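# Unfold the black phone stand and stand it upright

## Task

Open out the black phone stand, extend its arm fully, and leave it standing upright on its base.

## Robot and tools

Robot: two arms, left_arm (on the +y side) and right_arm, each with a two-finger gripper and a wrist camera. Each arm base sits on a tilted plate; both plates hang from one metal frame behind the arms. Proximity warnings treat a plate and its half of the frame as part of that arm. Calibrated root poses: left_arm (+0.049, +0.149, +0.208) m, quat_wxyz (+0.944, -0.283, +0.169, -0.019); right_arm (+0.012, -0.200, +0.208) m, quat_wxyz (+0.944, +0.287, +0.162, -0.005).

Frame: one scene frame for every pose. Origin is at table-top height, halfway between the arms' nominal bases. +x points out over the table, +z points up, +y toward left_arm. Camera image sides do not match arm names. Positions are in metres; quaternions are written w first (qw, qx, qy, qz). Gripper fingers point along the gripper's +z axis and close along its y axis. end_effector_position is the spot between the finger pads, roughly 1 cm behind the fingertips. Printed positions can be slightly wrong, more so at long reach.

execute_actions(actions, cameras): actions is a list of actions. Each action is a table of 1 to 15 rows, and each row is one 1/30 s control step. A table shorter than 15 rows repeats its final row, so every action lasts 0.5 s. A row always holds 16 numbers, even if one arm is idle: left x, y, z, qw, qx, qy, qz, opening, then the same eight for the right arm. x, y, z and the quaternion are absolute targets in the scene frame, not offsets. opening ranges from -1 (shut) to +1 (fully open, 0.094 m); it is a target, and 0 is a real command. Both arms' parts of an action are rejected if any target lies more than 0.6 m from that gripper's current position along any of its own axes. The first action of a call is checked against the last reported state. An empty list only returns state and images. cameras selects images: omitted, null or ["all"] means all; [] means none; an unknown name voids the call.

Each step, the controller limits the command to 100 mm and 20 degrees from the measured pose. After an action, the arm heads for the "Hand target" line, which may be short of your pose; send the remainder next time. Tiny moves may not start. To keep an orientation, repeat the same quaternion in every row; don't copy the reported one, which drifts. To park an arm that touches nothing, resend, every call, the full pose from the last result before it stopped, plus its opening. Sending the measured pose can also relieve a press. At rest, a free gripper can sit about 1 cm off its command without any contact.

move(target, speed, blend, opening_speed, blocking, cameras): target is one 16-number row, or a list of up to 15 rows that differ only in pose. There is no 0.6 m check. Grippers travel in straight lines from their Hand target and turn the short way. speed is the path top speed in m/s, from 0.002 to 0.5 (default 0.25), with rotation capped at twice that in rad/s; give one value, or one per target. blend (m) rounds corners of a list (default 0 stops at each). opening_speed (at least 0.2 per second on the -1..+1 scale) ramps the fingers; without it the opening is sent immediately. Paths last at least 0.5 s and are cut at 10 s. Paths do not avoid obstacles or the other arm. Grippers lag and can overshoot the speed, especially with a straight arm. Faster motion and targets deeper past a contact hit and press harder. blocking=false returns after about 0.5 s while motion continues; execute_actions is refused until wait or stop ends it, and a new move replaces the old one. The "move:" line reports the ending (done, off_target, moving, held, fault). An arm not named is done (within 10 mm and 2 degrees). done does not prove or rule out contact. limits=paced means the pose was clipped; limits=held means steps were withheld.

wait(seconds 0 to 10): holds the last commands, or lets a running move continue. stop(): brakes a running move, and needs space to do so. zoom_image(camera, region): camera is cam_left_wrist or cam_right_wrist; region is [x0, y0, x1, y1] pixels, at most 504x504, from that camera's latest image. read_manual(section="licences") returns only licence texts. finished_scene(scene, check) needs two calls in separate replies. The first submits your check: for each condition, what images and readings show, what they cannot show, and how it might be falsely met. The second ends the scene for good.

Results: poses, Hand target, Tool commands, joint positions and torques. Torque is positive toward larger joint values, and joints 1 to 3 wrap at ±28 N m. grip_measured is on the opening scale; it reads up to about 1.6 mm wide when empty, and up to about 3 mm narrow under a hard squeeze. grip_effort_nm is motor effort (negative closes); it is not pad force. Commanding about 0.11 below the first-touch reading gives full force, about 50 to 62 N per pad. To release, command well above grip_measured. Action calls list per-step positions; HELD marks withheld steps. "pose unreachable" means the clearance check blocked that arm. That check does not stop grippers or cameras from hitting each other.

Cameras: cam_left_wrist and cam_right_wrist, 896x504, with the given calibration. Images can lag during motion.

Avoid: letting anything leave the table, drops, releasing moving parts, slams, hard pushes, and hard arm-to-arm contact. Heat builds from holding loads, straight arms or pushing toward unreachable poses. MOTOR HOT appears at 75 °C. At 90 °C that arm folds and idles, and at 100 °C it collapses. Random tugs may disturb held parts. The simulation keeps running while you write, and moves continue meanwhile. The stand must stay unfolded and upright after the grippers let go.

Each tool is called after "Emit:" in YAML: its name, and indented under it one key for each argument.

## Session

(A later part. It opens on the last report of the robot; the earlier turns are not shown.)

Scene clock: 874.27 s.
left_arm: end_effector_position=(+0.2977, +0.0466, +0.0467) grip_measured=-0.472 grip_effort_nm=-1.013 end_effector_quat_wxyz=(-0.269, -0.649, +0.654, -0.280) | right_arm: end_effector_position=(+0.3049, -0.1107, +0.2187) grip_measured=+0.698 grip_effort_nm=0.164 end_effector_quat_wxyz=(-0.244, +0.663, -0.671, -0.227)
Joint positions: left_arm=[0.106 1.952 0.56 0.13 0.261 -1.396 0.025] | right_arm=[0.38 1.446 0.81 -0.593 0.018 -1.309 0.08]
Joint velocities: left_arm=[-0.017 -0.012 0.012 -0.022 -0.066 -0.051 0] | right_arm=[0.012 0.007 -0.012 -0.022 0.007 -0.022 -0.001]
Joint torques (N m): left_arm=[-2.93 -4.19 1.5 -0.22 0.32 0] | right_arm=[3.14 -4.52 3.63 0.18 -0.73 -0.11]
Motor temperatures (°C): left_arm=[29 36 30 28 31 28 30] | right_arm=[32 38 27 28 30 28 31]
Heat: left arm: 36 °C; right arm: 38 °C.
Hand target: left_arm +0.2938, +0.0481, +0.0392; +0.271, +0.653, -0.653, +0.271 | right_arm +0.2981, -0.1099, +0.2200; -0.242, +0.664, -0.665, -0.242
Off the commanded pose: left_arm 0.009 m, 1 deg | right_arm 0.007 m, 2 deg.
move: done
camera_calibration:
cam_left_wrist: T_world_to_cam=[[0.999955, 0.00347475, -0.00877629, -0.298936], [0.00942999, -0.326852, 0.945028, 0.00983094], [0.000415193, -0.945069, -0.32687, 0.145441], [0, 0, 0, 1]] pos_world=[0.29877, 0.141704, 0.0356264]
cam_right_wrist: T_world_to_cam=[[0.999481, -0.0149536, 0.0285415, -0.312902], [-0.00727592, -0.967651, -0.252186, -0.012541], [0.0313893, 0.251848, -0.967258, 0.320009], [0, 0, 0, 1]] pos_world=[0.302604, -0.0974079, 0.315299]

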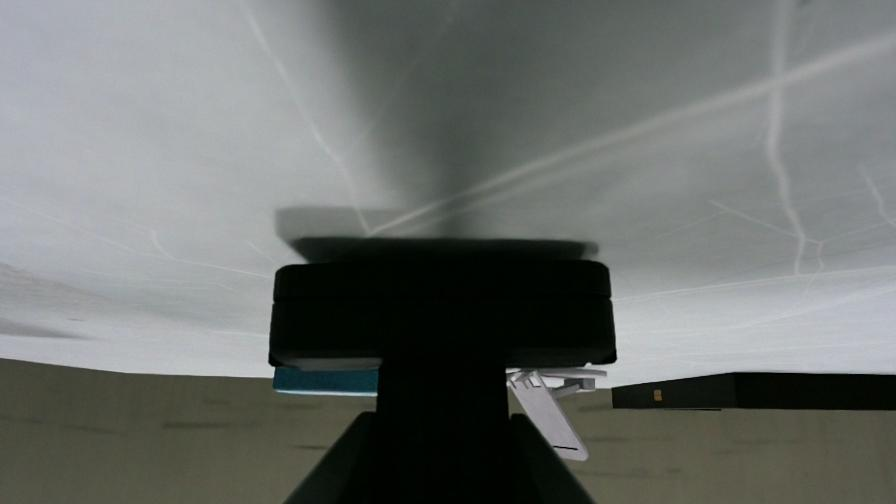

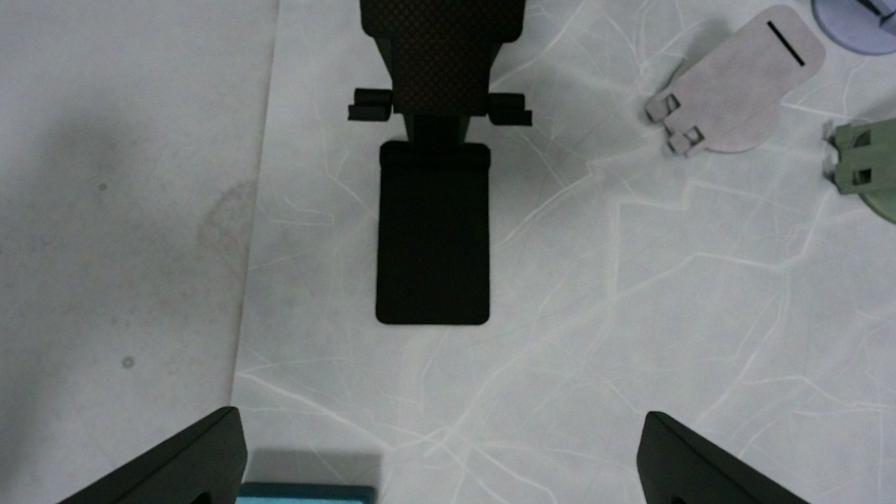

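Emit:
move:
  target: [0.294,0.053,0.033,-0.2706,-0.6533,0.6533,-0.2706,-0.9,0.298,-0.11,0.22,0.2418,-0.6646,0.6646,0.2418,0.7]
  speed: 0.02

Emit:
zoom_image:
  camera: "cam_left_wrist"
  region: [200, 100, 700, 504]

Scene clock: 878.07 s.
left_arm: end_effector_position=(+0.2981, +0.0487, +0.0430) grip_measured=-0.472 grip_effort_nm=-1.018 end_effector_quat_wxyz=(-0.273, -0.645, +0.653, -0.288) | right_arm: end_effector_position=(+0.3049, -0.1106, +0.2188) grip_measured=+0.698 grip_effort_nm=0.164 end_effector_quat_wxyz=(-0.244, +0.663, -0.671, -0.227)
Joint positions: left_arm=[0.134 1.968 0.569 0.131 0.287 -1.363 0.025] | right_arm=[0.38 1.446 0.81 -0.593 0.018 -1.309 0.08]
Joint velocities: left_arm=[-0.002 0.012 -0.007 -0.007 -0.037 -0.051 0.001] | right_arm=[-0.012 0.007 -0.002 0.007 -0.022 0.007 0]
Joint torques (N m): left_arm=[-2.67 -4.48 1.54 -0.31 0.12 -0.06] | right_arm=[3.26 -4.26 3.7 0.21 -0.7 -0.07]
Motor temperatures (°C): left_arm=[29 36 30 28 31 28 30] | right_arm=[32 38 27 28 30 28 31]
Heat: left arm: 36 °C; right arm: 38 °C.
Hand target: left_arm +0.2937, +0.0532, +0.0333; +0.271, +0.653, -0.654, +0.270 | right_arm +0.2981, -0.1099, +0.2200; -0.242, +0.664, -0.665, -0.241
Off the commanded pose: left_arm 0.012 m, 2 deg | right_arm 0.007 m, 2 deg.
move: off_target (left_arm)
camera_calibration:
cam_left_wrist: T_world_to_cam=[[0.999997, 0.00153491, -0.00184433, -0.299562], [0.00222968, -0.310411, 0.9506, 0.0151008], [0.000886587, -0.950601, -0.310414, 0.145601], [0, 0, 0, 1]] pos_world=[0.299398, 0.143555, 0.0302891]
cam_right_wrist: T_world_to_cam=[[0.999484, -0.014895, 0.028466, -0.312863], [-0.00722666, -0.967559, -0.252542, -0.0124079], [0.0313042, 0.252206, -0.967167, 0.320082], [0, 0, 0, 1]] pos_world=[0.302592, -0.0973923, 0.315345]

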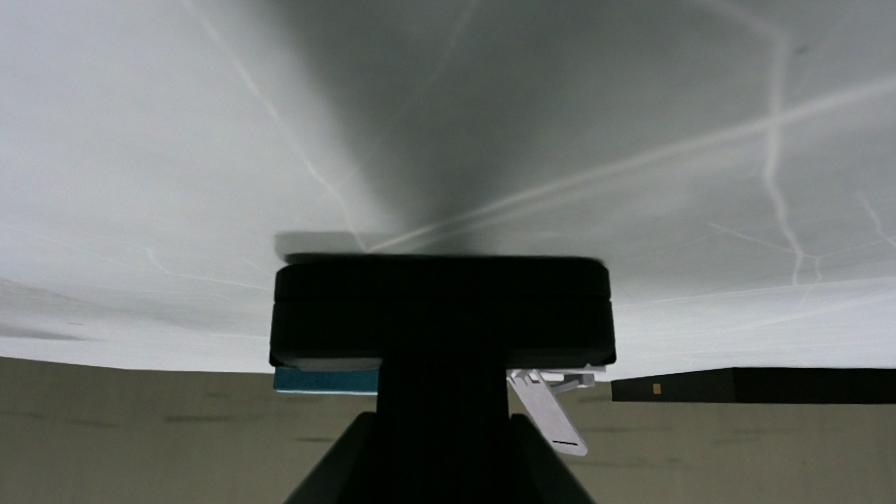

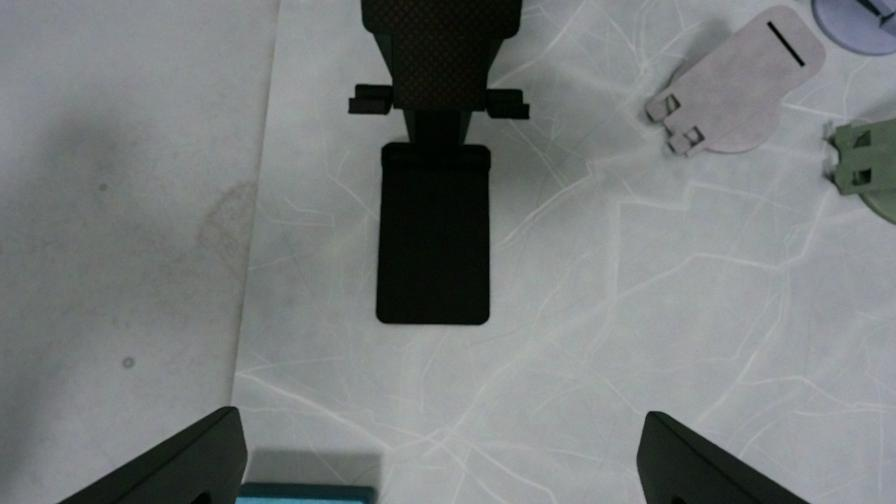

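Scaled by 1.008.

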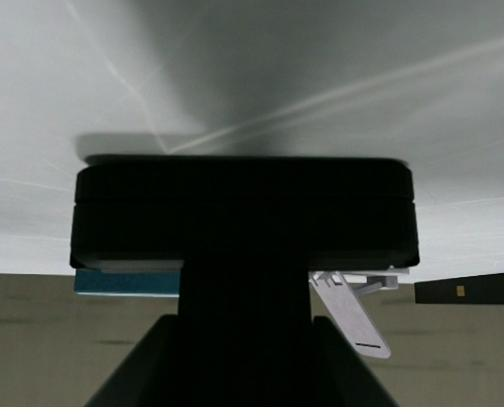

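Emit:
move:
  target: [0.294,0.054,0.029,-0.2706,-0.6533,0.6533,-0.2706,-0.9,0.298,-0.11,0.22,0.2418,-0.6646,0.6646,0.2418,0.7]
  speed: 0.02

Scene clock: 880.57 s.
left_arm: end_effector_position=(+0.2975, +0.0494, +0.0415) grip_measured=-0.472 grip_effort_nm=-1.013 end_effector_quat_wxyz=(-0.275, -0.643, +0.653, -0.291) | right_arm: end_effector_position=(+0.3049, -0.1106, +0.2188) grip_measured=+0.698 grip_effort_nm=0.164 end_effector_quat_wxyz=(-0.244, +0.663, -0.671, -0.227)
Joint positions: left_arm=[0.144 1.975 0.573 0.129 0.297 -1.348 0.025] | right_arm=[0.38 1.446 0.81 -0.593 0.017 -1.309 0.08]
Joint velocities: left_arm=[-0.012 -0.002 0.012 -0.022 0.051 0.022 0] | right_arm=[-0.027 0.002 0.007 -0.081 0.022 -0.007 0.001]
Joint torques (N m): left_arm=[-2.5 -4.03 1.73 -0.29 0.06 -0.11] | right_arm=[3.29 -4.62 3.71 0.23 -0.73 -0.11]
Motor temperatures (°C): left_arm=[29 36 30 28 31 28 30] | right_arm=[32 38 27 28 30 28 31]
Heat: left arm: 36 °C; right arm: 38 °C.
Hand target: left_arm +0.2937, +0.0544, +0.0297; +0.271, +0.653, -0.654, +0.270 | right_arm +0.2981, -0.1098, +0.2200; -0.242, +0.664, -0.665, -0.242
Off the commanded pose: left_arm 0.014 m, 3 deg | right_arm 0.007 m, 2 deg.
move: off_target (left_arm)
camera_calibration:
cam_left_wrist: T_world_to_cam=[[0.999999, -0.00152756, 0.00033139, -0.298939], [-0.000779222, -0.303393, 0.952865, 0.0171678], [-0.00135502, -0.952864, -0.303393, 0.146246], [0, 0, 0, 1]] pos_world=[0.29915, 0.144105, 0.0281105]
cam_right_wrist: T_world_to_cam=[[0.999487, -0.0148364, 0.0283906, -0.312824], [-0.00717744, -0.967466, -0.252898, -0.0122748], [0.031219, 0.252565, -0.967076, 0.320155], [0, 0, 0, 1]] pos_world=[0.30258, -0.0973766, 0.315391]

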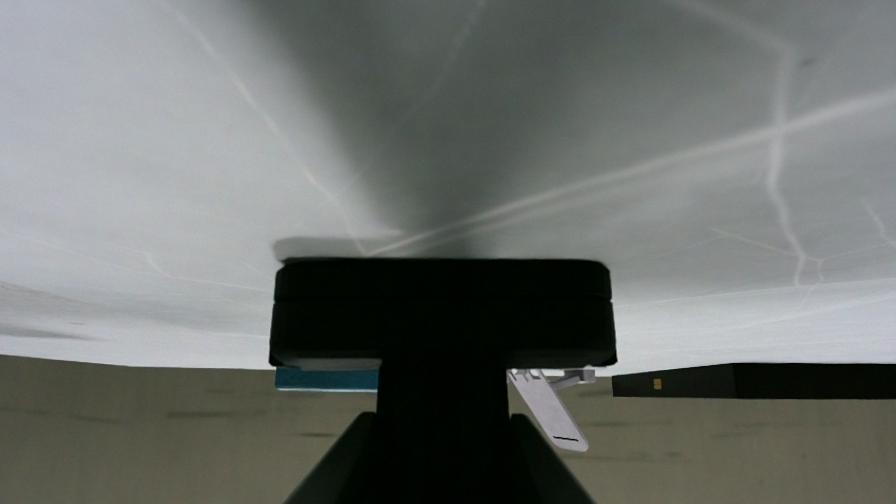

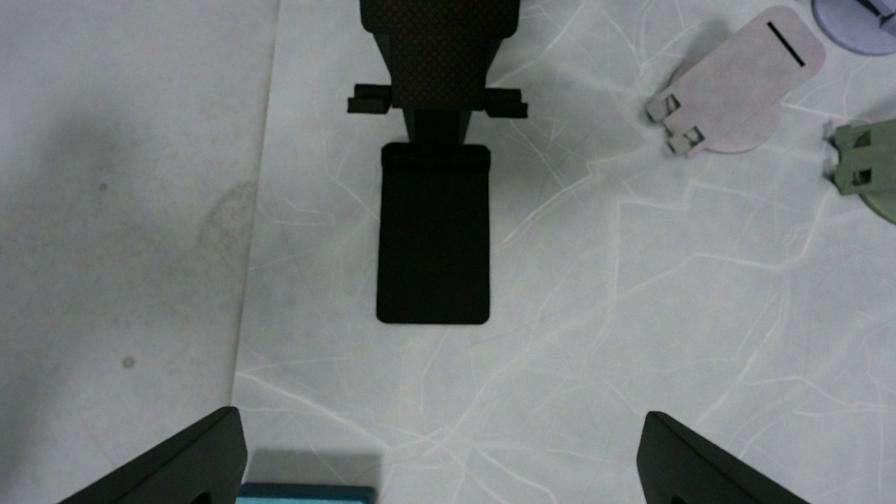

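Emit:
move:
  target: [0.294,0.051,0.035,-0.2706,-0.6533,0.6533,-0.2706,-0.9,0.298,-0.11,0.22,0.2418,-0.6646,0.6646,0.2418,0.7]
  speed: 0.02
  cameras: []

Emit:
move:
  target: [0.294,0.051,0.038,-0.2706,-0.6533,0.6533,-0.2706,-0.2,0.298,-0.11,0.22,0.2418,-0.6646,0.6646,0.2418,0.7]
  speed: 0.02
  opening_speed: 0.3

Scene clock: 884.60 s.
left_arm: end_effector_position=(+0.2975, +0.0492, +0.0417) grip_measured=-0.472 grip_effort_nm=-1.013 end_effector_quat_wxyz=(-0.277, -0.645, +0.651, -0.290) | right_arm: end_effector_position=(+0.3049, -0.1106, +0.2188) grip_measured=+0.698 grip_effort_nm=0.173 end_effector_quat_wxyz=(-0.244, +0.663, -0.671, -0.227)
Joint positions: left_arm=[0.144 1.975 0.573 0.129 0.299 -1.355 0.025] | right_arm=[0.38 1.446 0.81 -0.593 0.017 -1.309 0.08]
Joint velocities: left_arm=[-0.007 -0.002 -0.002 0.051 -0.066 -0.081 0] | right_arm=[-0.007 -0.007 -0.022 -0.007 -0.022 0.022 -0.001]
Joint torques (N m): left_arm=[-4.68 -5.38 0.73 -0.31 -0.02 -0.23] | right_arm=[3.15 -4.49 3.44 0.19 -0.72 -0.1]
Motor temperatures (°C): left_arm=[29 36 30 28 31 28 30] | right_arm=[32 38 27 28 30 28 31]
Heat: left arm: 36 °C; right arm: 38 °C.
Hand target: left_arm +0.2940, +0.0512, +0.0354; +0.271, +0.653, -0.653, +0.271 | right_arm +0.2981, -0.1099, +0.2200; -0.242, +0.664, -0.665, -0.242
Off the commanded pose: left_arm 0.008 m, 3 deg | right_arm 0.007 m, 2 deg.
move: off_target (left_arm)
No camera images: "cameras" was empty.

Scene clock: 887.13 s.
left_arm: end_effector_position=(+0.2962, +0.0540, +0.0366) grip_measured=-0.201 grip_effort_nm=0.081 end_effector_quat_wxyz=(-0.269, -0.655, +0.651, -0.272) | right_arm: end_effector_position=(+0.3049, -0.1106, +0.2188) grip_measured=+0.698 grip_effort_nm=0.164 end_effector_quat_wxyz=(-0.244, +0.663, -0.671, -0.227)
Joint positions: left_arm=[0.143 1.975 0.573 0.129 0.258 -1.374 0.038] | right_arm=[0.38 1.446 0.81 -0.593 0.017 -1.309 0.08]
Joint velocities: left_arm=[-0.017 0.017 -0.007 -0.051 0.037 0.037 0] | right_arm=[0.012 0.002 0.002 -0.037 0.022 0.007 0.001]
Joint torques (N m): left_arm=[-4.98 -6.27 0.43 -0.37 0.38 -0.12] | right_arm=[3.41 -4.37 3.69 0.16 -0.72 -0.1]
Motor temperatures (°C): left_arm=[29 36 30 28 31 28 30] | right_arm=[32 38 28 28 30 28 31]
Heat: left arm: 36 °C; right arm: 38 °C.
Hand target: left_arm +0.2941, +0.0511, +0.0381; +0.271, +0.653, -0.653, +0.271 | right_arm +0.2981, -0.1099, +0.2200; -0.242, +0.664, -0.665, -0.242
Off the commanded pose: left_arm 0.004 m, 0 deg | right_arm 0.007 m, 2 deg.
move: done
camera_calibration:
cam_left_wrist: T_world_to_cam=[[0.999669, 0.0110951, -0.0232132, -0.297346], [0.0256019, -0.339619, 0.940214, 0.0178324], [0.00254814, -0.940498, -0.339791, 0.148671], [0, 0, 0, 1]] pos_world=[0.296412, 0.14918, 0.0268483]
cam_right_wrist: T_world_to_cam=[[0.999487, -0.0148364, 0.0283906, -0.312824], [-0.00717744, -0.967466, -0.252898, -0.0122748], [0.031219, 0.252565, -0.967076, 0.320155], [0, 0, 0, 1]] pos_world=[0.30258, -0.0973766, 0.315391]

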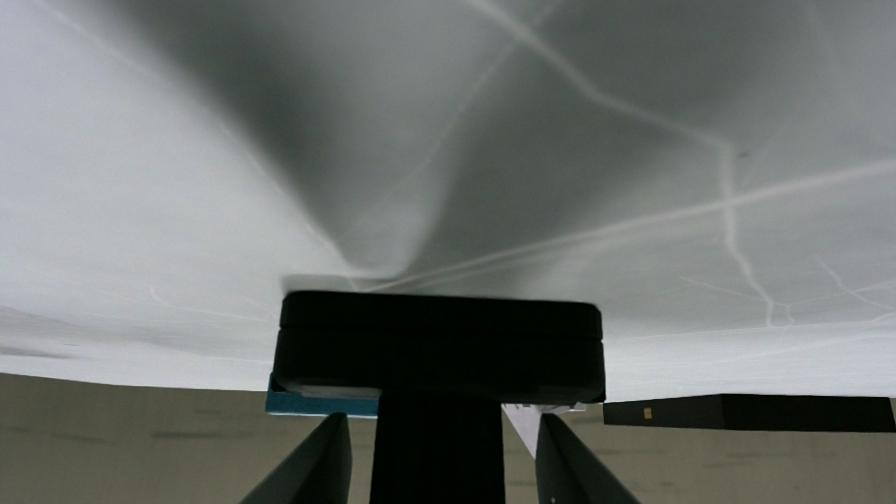

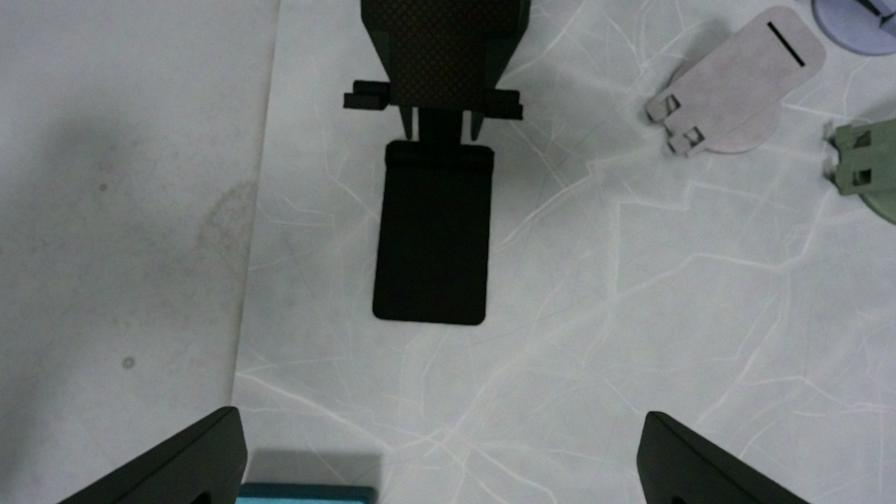

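Emit:
move:
  target:
    - [0.291,0.14,0.125,-0.2706,-0.6533,0.6533,-0.2706,-0.2,0.298,-0.11,0.22,0.2418,-0.6646,0.6646,0.2418,0.7]
    - [0.30,0.22,0.19,-0.2706,-0.6533,0.6533,-0.2706,-0.2,0.298,-0.11,0.22,0.2418,-0.6646,0.6646,0.2418,0.7]
  speed: [0.08,0.15]

Scene clock: 892.30 s.
left_arm: end_effector_position=(+0.2949, +0.2182, +0.1850) grip_measured=-0.201 grip_effort_nm=0.081 end_effector_quat_wxyz=(-0.280, -0.651, +0.656, -0.259) | right_arm: end_effector_position=(+0.3049, -0.1106, +0.2188) grip_measured=+0.698 grip_effort_nm=0.164 end_effector_quat_wxyz=(-0.244, +0.663, -0.671, -0.227)
Joint positions: left_arm=[0.472 1.267 0.891 -1.03 0.317 -1.032 0.038] | right_arm=[0.38 1.446 0.81 -0.593 0.017 -1.309 0.08]
Joint velocities: left_arm=[0.012 0.022 -0.002 0.051 0.081 0.051 0.001] | right_arm=[-0.012 0.012 0.002 0.037 -0.022 -0.007 -0.001]
Joint torques (N m): left_arm=[-0.87 -7.84 6.8 -1.06 0.52 0.05] | right_arm=[3.38 -4.36 3.74 0.22 -0.7 -0.09]
Motor temperatures (°C): left_arm=[29 37 30 28 31 28 30] | right_arm=[32 37 28 28 30 28 31]
Heat: left arm: 37 °C; right arm: 37 °C.
Hand target: left_arm +0.2986, +0.2218, +0.1902; +0.272, +0.652, -0.655, +0.267 | right_arm +0.2981, -0.1099, +0.2200; -0.242, +0.664, -0.665, -0.242
Off the commanded pose: left_arm 0.007 m, 2 deg | right_arm 0.007 m, 2 deg.
move: done
camera_calibration:
cam_left_wrist: T_world_to_cam=[[0.998588, -0.01487, -0.0510019, -0.283322], [0.042802, -0.343483, 0.938183, -0.0696849], [-0.031469, -0.939041, -0.342361, 0.363724], [0, 0, 0, 1]] pos_world=[0.297351, 0.313403, 0.175452]
cam_right_wrist: T_world_to_cam=[[0.999487, -0.0148364, 0.0283906, -0.312824], [-0.00717744, -0.967466, -0.252898, -0.0122748], [0.031219, 0.252565, -0.967076, 0.320155], [0, 0, 0, 1]] pos_world=[0.30258, -0.0973766, 0.315391]

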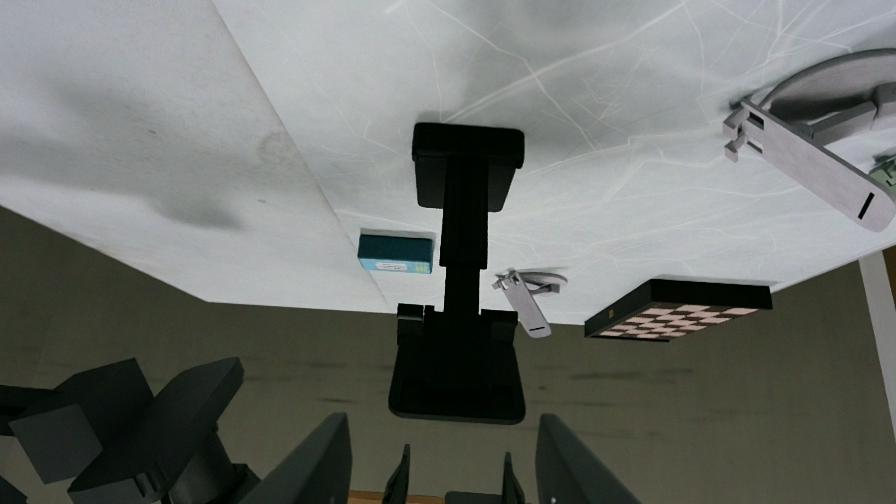

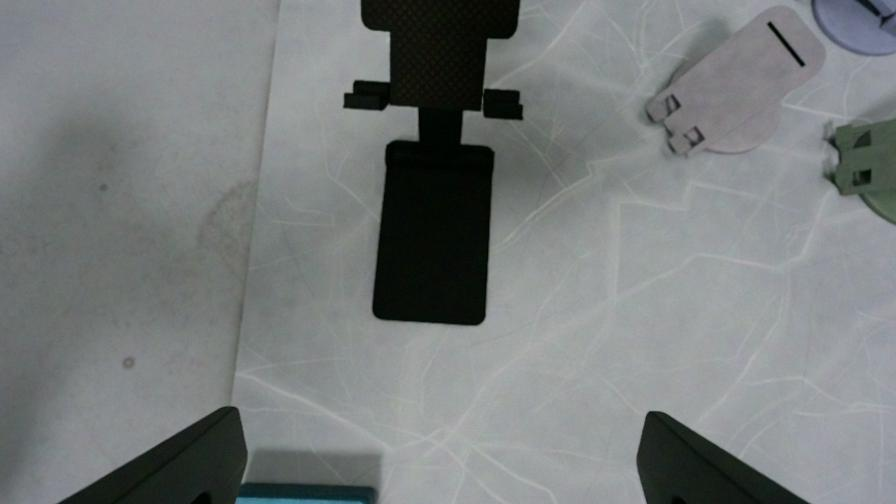

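Emit:
move:
  target:
    - [0.30,0.22,0.19,-0.2706,-0.6533,0.6533,-0.2706,-0.2,0.307,-0.15,0.15,0.3536,-0.6124,0.6124,0.3536,0.7]
    - [0.30,0.22,0.19,-0.2706,-0.6533,0.6533,-0.2706,-0.2,0.307,-0.15,0.12,0.43,-0.5614,0.5614,0.43,0.7]
  speed: 0.15

Emit:
zoom_image:
  camera: "cam_left_wrist"
  region: [340, 80, 600, 440]

Emit:
zoom_image:
  camera: "cam_right_wrist"
  region: [250, 0, 650, 500]

Scene clock: 909.67 s.
left_arm: end_effector_position=(+0.2952, +0.2175, +0.1856) grip_measured=-0.201 grip_effort_nm=0.081 end_effector_quat_wxyz=(-0.281, -0.650, +0.656, -0.261) | right_arm: end_effector_position=(+0.3124, -0.1577, +0.1195) grip_measured=+0.698 grip_effort_nm=0.159 end_effector_quat_wxyz=(-0.415, +0.571, -0.585, -0.401)
Joint positions: left_arm=[0.472 1.267 0.891 -1.031 0.322 -1.031 0.038] | right_arm=[-0.317 1.882 0.934 -0.612 -0.699 -2.077 0.08]
Joint velocities: left_arm=[0.007 -0.007 -0.002 0.022 0.007 -0.051 0] | right_arm=[0.007 -0.012 -0.002 -0.022 -0.051 -0.022 0]
Joint torques (N m): left_arm=[-1.39 -7.95 6.31 -0.91 0.5 -0.06] | right_arm=[3.36 -5.05 1.68 -0.93 -0.85 -0.13]
Motor temperatures (°C): left_arm=[29 40 30 29 31 28 29] | right_arm=[31 37 28 28 30 28 30]
Heat: left arm: 40 °C; right arm: 37 °C.
Hand target: left_arm +0.3000, +0.2200, +0.1901; +0.270, +0.653, -0.653, +0.271 | right_arm +0.3085, -0.1527, +0.1187; -0.418, +0.560, -0.580, -0.419
Off the commanded pose: left_arm 0.007 m, 2 deg | right_arm 0.009 m, 5 deg.
joint sent to its limit (right arm) — joint 6 (wrist roll), lower limit. The joint targets are off in orientation, not in position.
move: off_target (right_arm)
camera_calibration:
cam_left_wrist: T_world_to_cam=[[0.998678, -0.0140104, -0.0494587, -0.284056], [0.0418024, -0.338606, 0.939999, -0.0716622], [-0.0299168, -0.940824, -0.337572, 0.362362], [0, 0, 0, 1]] pos_world=[0.297516, 0.312673, 0.175637]
cam_right_wrist: T_world_to_cam=[[0.999468, -0.0292139, 0.0145182, -0.31882], [-0.00979178, -0.693164, -0.720713, 0.0170578], [0.0311184, 0.720187, -0.693081, 0.27682], [0, 0, 0, 1]] pos_world=[0.310203, -0.196853, 0.208782]

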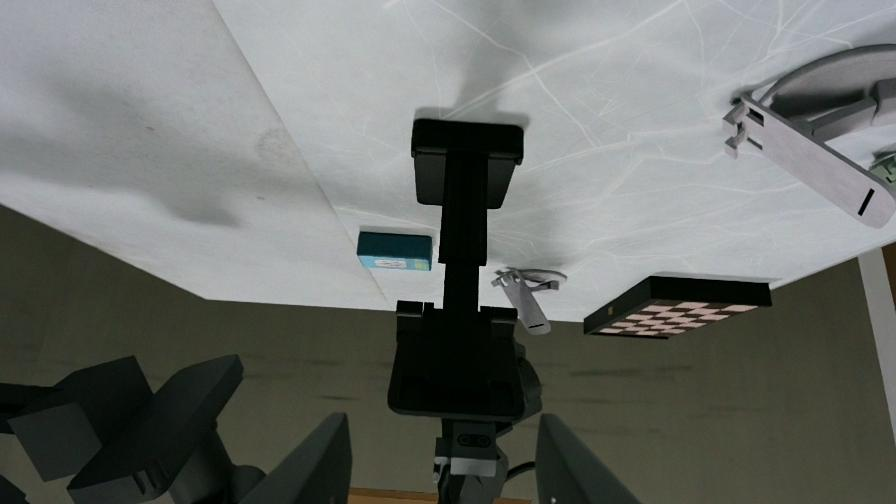

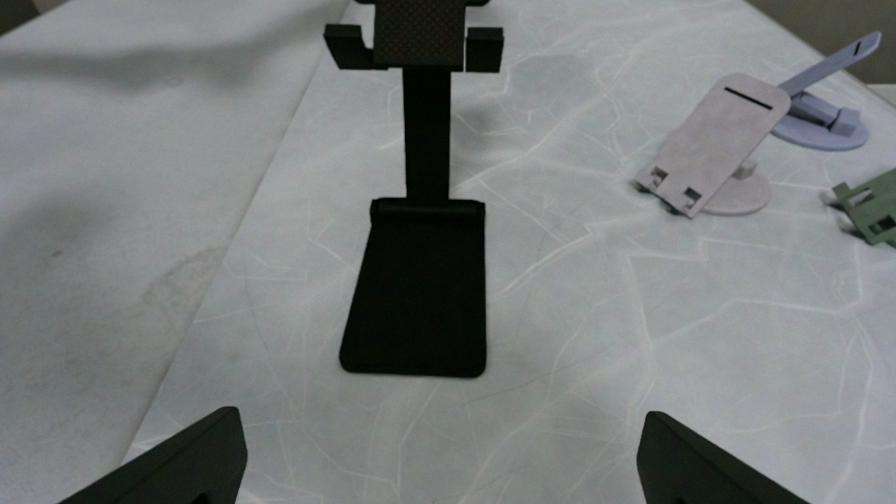

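Scaled by 1.400.

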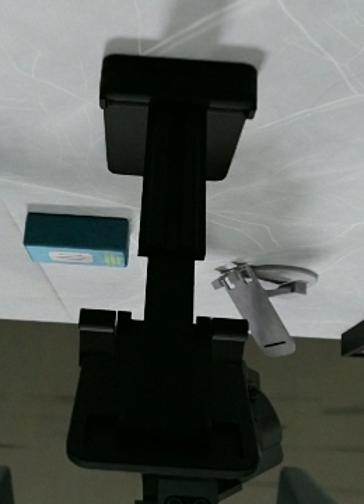

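Scaled by 1.008.

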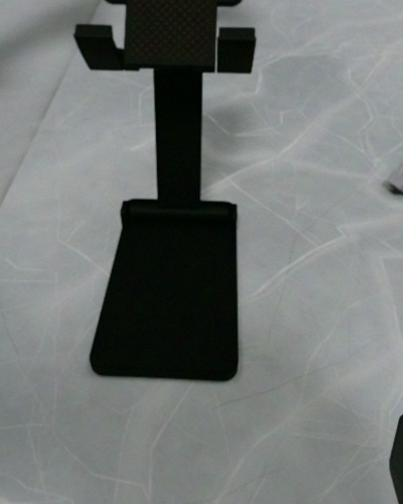

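Emit:
move:
  target:
    - [0.30,0.26,0.22,0,0,0.9239,-0.3827,-0.2,0.307,-0.16,0.13,0.4056,-0.579,0.579,0.4056,0.7]
    - [0.26,0.24,0.18,0.353,0.346,0.854,-0.161,-0.2,0.307,-0.16,0.15,0.3536,-0.6124,0.6124,0.3536,0.7]
    - [0.26,0.22,0.14,0.353,0.346,0.854,-0.161,-0.2,0.307,-0.16,0.15,0.3536,-0.6124,0.6124,0.3536,0.7]
    - [0.235,0.11,0.10,0.5299,0.3133,0.7565,-0.2195,-0.2,0.307,-0.16,0.15,0.3536,-0.6124,0.6124,0.3536,0.7]
  speed: 0.25

Emit:
zoom_image:
  camera: "cam_left_wrist"
  region: [200, 0, 700, 504]

Scene clock: 939.57 s.
left_arm: end_effector_position=(+0.2312, +0.1123, +0.0891) grip_measured=-0.201 grip_effort_nm=0.076 end_effector_quat_wxyz=(+0.514, +0.326, +0.762, -0.219) | right_arm: end_effector_position=(+0.3026, -0.1595, +0.1452) grip_measured=+0.698 grip_effort_nm=0.159 end_effector_quat_wxyz=(-0.347, +0.609, -0.613, -0.366)
Joint positions: left_arm=[0.924 2.235 0.053 0.98 1.084 1.893 0.038] | right_arm=[-0.2 1.679 0.851 -0.617 -0.512 -1.903 0.08]
Joint velocities: left_arm=[-0.002 0.002 -0.007 -0.037 -0.037 -0.037 0] | right_arm=[-0.012 0.002 0.002 0.037 0.022 -0.007 0]
Joint torques (N m): left_arm=[-0.73 -4.4 -5.48 -0.56 0.58 -0.02] | right_arm=[4.93 -8.61 0.99 -0.35 -0.61 0.07]
Motor temperatures (°C): left_arm=[29 40 30 29 31 28 28] | right_arm=[31 38 27 28 31 28 30]
Heat: left arm: 40 °C; right arm: 38 °C.
Hand target: left_arm +0.2315, +0.1122, +0.0897; +0.516, +0.325, +0.762, -0.220 | right_arm +0.3066, -0.1591, +0.1506; -0.355, +0.612, -0.612, -0.355
Off the commanded pose: left_arm 0.012 m, 2 deg | right_arm 0.006 m, 2 deg.
move: held (left_arm; a check stopped the path); limits=held
pose unreachable (left arm): on one or more control steps of this call, first in action 0 (counted from 0), this arm could not follow its commanded pose, so it was not sent that pose on those steps. It may still have moved: this result reports where it is.
cause: moving toward the commanded pose would bring two parts of the arm too close to each other (its wrist (the part past joint 5) and its base or mounting, with joints 1 (waist) to 5 (wrist yaw) between them).
camera_calibration:
cam_left_wrist: T_world_to_cam=[[-0.707371, -0.706733, 0.0124153, 0.240308], [-0.524563, 0.513101, -0.679383, 0.165719], [0.473772, -0.487088, -0.733679, 0.0967577], [0, 0, 0, 1]] pos_world=[0.211075, 0.131933, 0.180592]
cam_right_wrist: T_world_to_cam=[[0.999832, 0.00946823, -0.0156796, -0.299053], [-0.00161135, -0.807246, -0.590213, -0.00538051], [-0.0182455, 0.590139, -0.807095, 0.30699], [0, 0, 0, 1]] pos_world=[0.304596, -0.182679, 0.239906]

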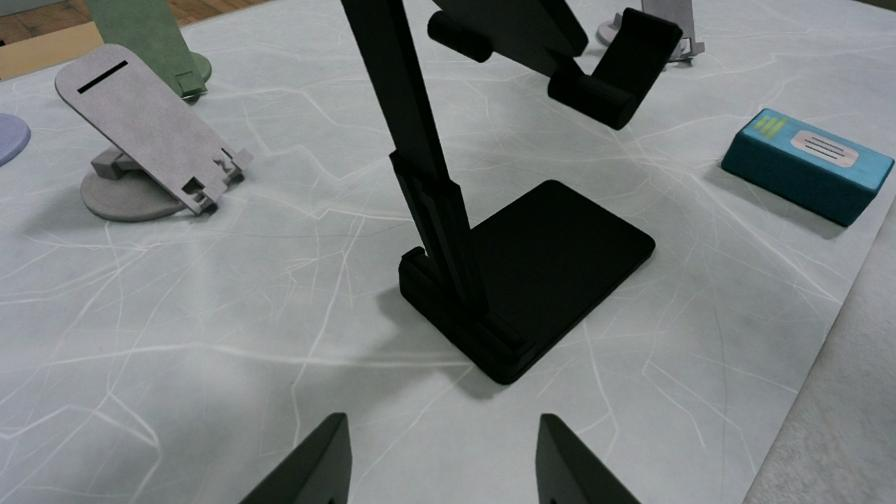

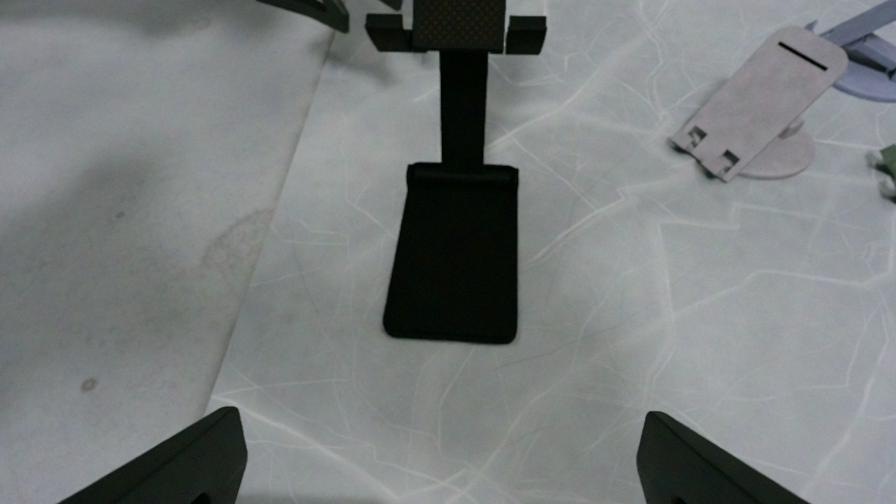

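Scaled by 1.000.

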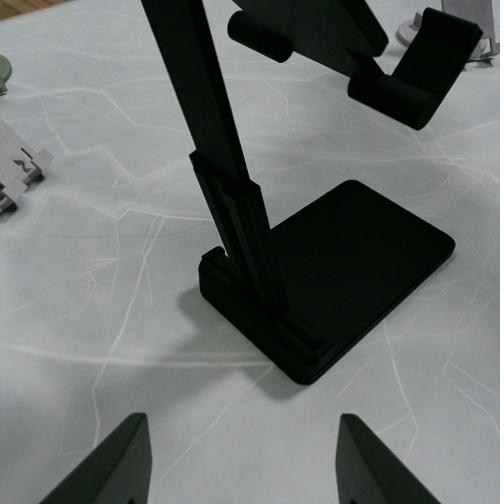

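Emit:
move:
  target: [0.235,0.14,0.155,0.5299,0.3133,0.7565,-0.2195,-0.2,0.307,-0.16,0.15,0.3536,-0.6124,0.6124,0.3536,0.7]
  speed: 0.2

Emit:
zoom_image:
  camera: "cam_left_wrist"
  region: [250, 0, 750, 504]

Scene clock: 950.30 s.
left_arm: end_effector_position=(+0.2341, +0.1373, +0.1559) grip_measured=-0.201 grip_effort_nm=0.076 end_effector_quat_wxyz=(+0.524, +0.311, +0.761, -0.224) | right_arm: end_effector_position=(+0.3026, -0.1597, +0.1449) grip_measured=+0.698 grip_effort_nm=0.159 end_effector_quat_wxyz=(-0.346, +0.610, -0.613, -0.365)
Joint positions: left_arm=[1.032 1.313 0.039 -0.132 1.142 2.1 0.038] | right_arm=[-0.2 1.679 0.851 -0.617 -0.511 -1.903 0.08]
Joint velocities: left_arm=[-0.022 0.007 -0.017 -0.007 0.051 0.051 0] | right_arm=[-0.012 -0.012 -0.007 -0.051 -0.007 0.037 0.001]
Joint torques (N m): left_arm=[0.12 -3.67 0.18 -1.07 0.53 0.04] | right_arm=[4.55 -8.51 1.42 -0.33 -0.61 0.05]
Motor temperatures (°C): left_arm=[29 38 30 29 31 28 28] | right_arm=[32 39 27 28 30 28 30]
Heat: left arm: 38 °C; right arm: 39 °C.
Hand target: left_arm +0.2356, +0.1402, +0.1559; +0.525, +0.313, +0.761, -0.218 | right_arm +0.3069, -0.1600, +0.1502; -0.354, +0.612, -0.612, -0.354
Off the commanded pose: left_arm 0.003 m, 1 deg | right_arm 0.007 m, 2 deg.
joint sent to its limit (left arm) — joint 6 (wrist roll), upper limit. The joint targets still meet the commanded pose.
move: done
camera_calibration:
cam_left_wrist: T_world_to_cam=[[-0.691815, -0.721483, 0.0292404, 0.255039], [-0.531253, 0.481146, -0.69733, 0.208556], [0.489043, -0.497957, -0.716153, 0.151752], [0, 0, 0, 1]] pos_world=[0.213023, 0.159227, 0.246653]
cam_right_wrist: T_world_to_cam=[[0.999829, 0.00984723, -0.015669, -0.298961], [-0.00126401, -0.808367, -0.588677, -0.0062057], [-0.0184631, 0.588596, -0.808217, 0.306829], [0, 0, 0, 1]] pos_world=[0.304567, -0.182671, 0.239647]

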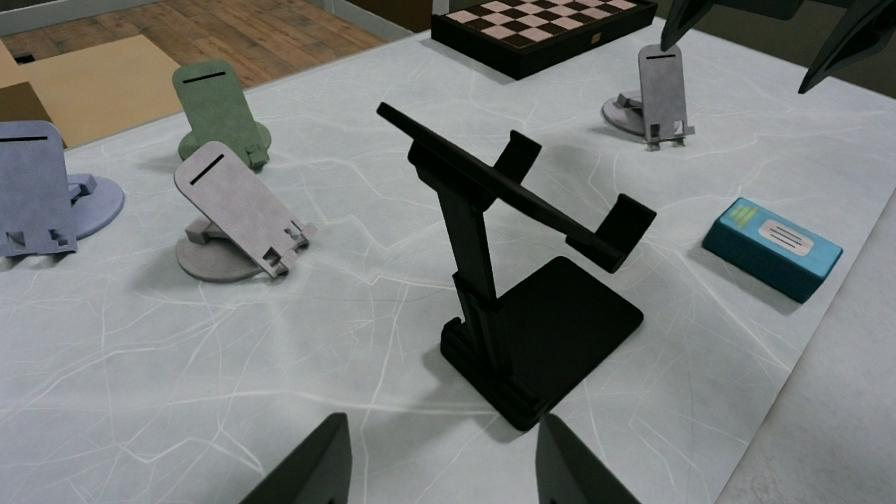

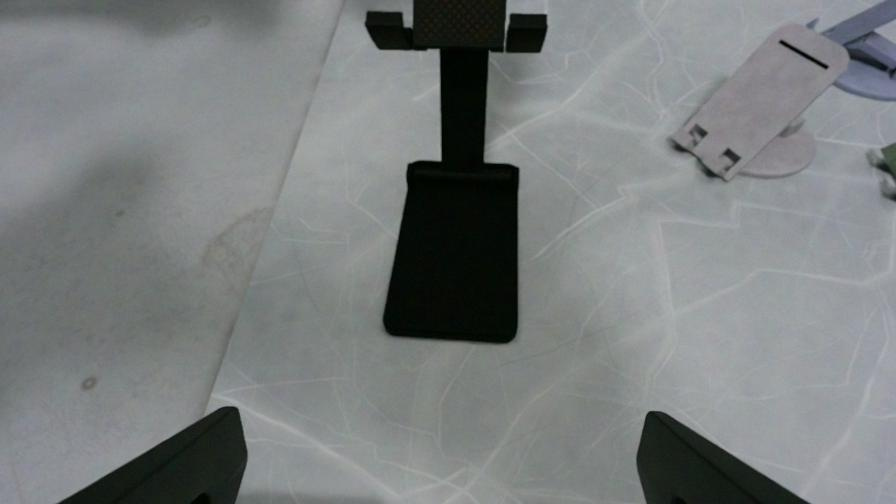

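Scaled by 1.000.

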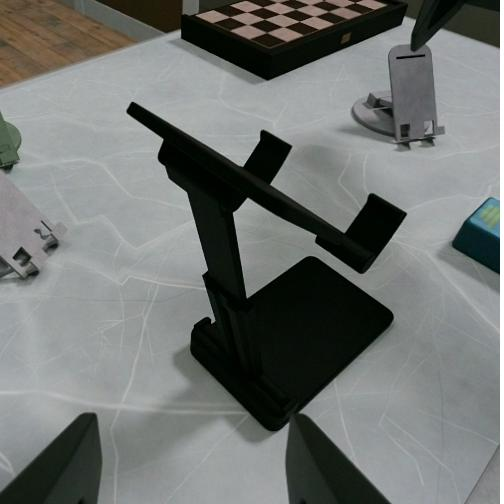

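Emit:
finished_scene:
  scene: 2
  check: "Oblique view: base lies flat on the table with contact shadow. The arm stands upright from the base hinge. The tongue is pulled well out above the sleeve. The plate is open about 50 deg from the arm, with its lips toward the free end. Both grippers are released and clear, and nothing is off the table. Could be missed: the plate angle or tongue extension could fall short of an unknown threshold, and pictures give these only to about 10 deg and 8 mm. A 1-2 mm base lift would be hard to see, but the stand is free-standing and has not moved between views."

This call ended nothing. Check each condition that your pictures could not show: look closer or test it, and mend what is not met. Then call finished_scene again.

Emit:
finished_scene:
  scene: 2
  check: "Rechecked from the oblique view. Ray estimates give a sleeve top at z about 0.104 m and the plate hinge at about 0.16-0.17 m, so the tongue is about 55-60 mm out, near its stop and close to the accepted scene 1 value. The arm is upright, and the plate is tilted like the other open stands. The base rests flat on the table and the stand is free, with no gripper touching it. Remaining uncertainty is small angle and height errors."

The scene is finished: the task was done.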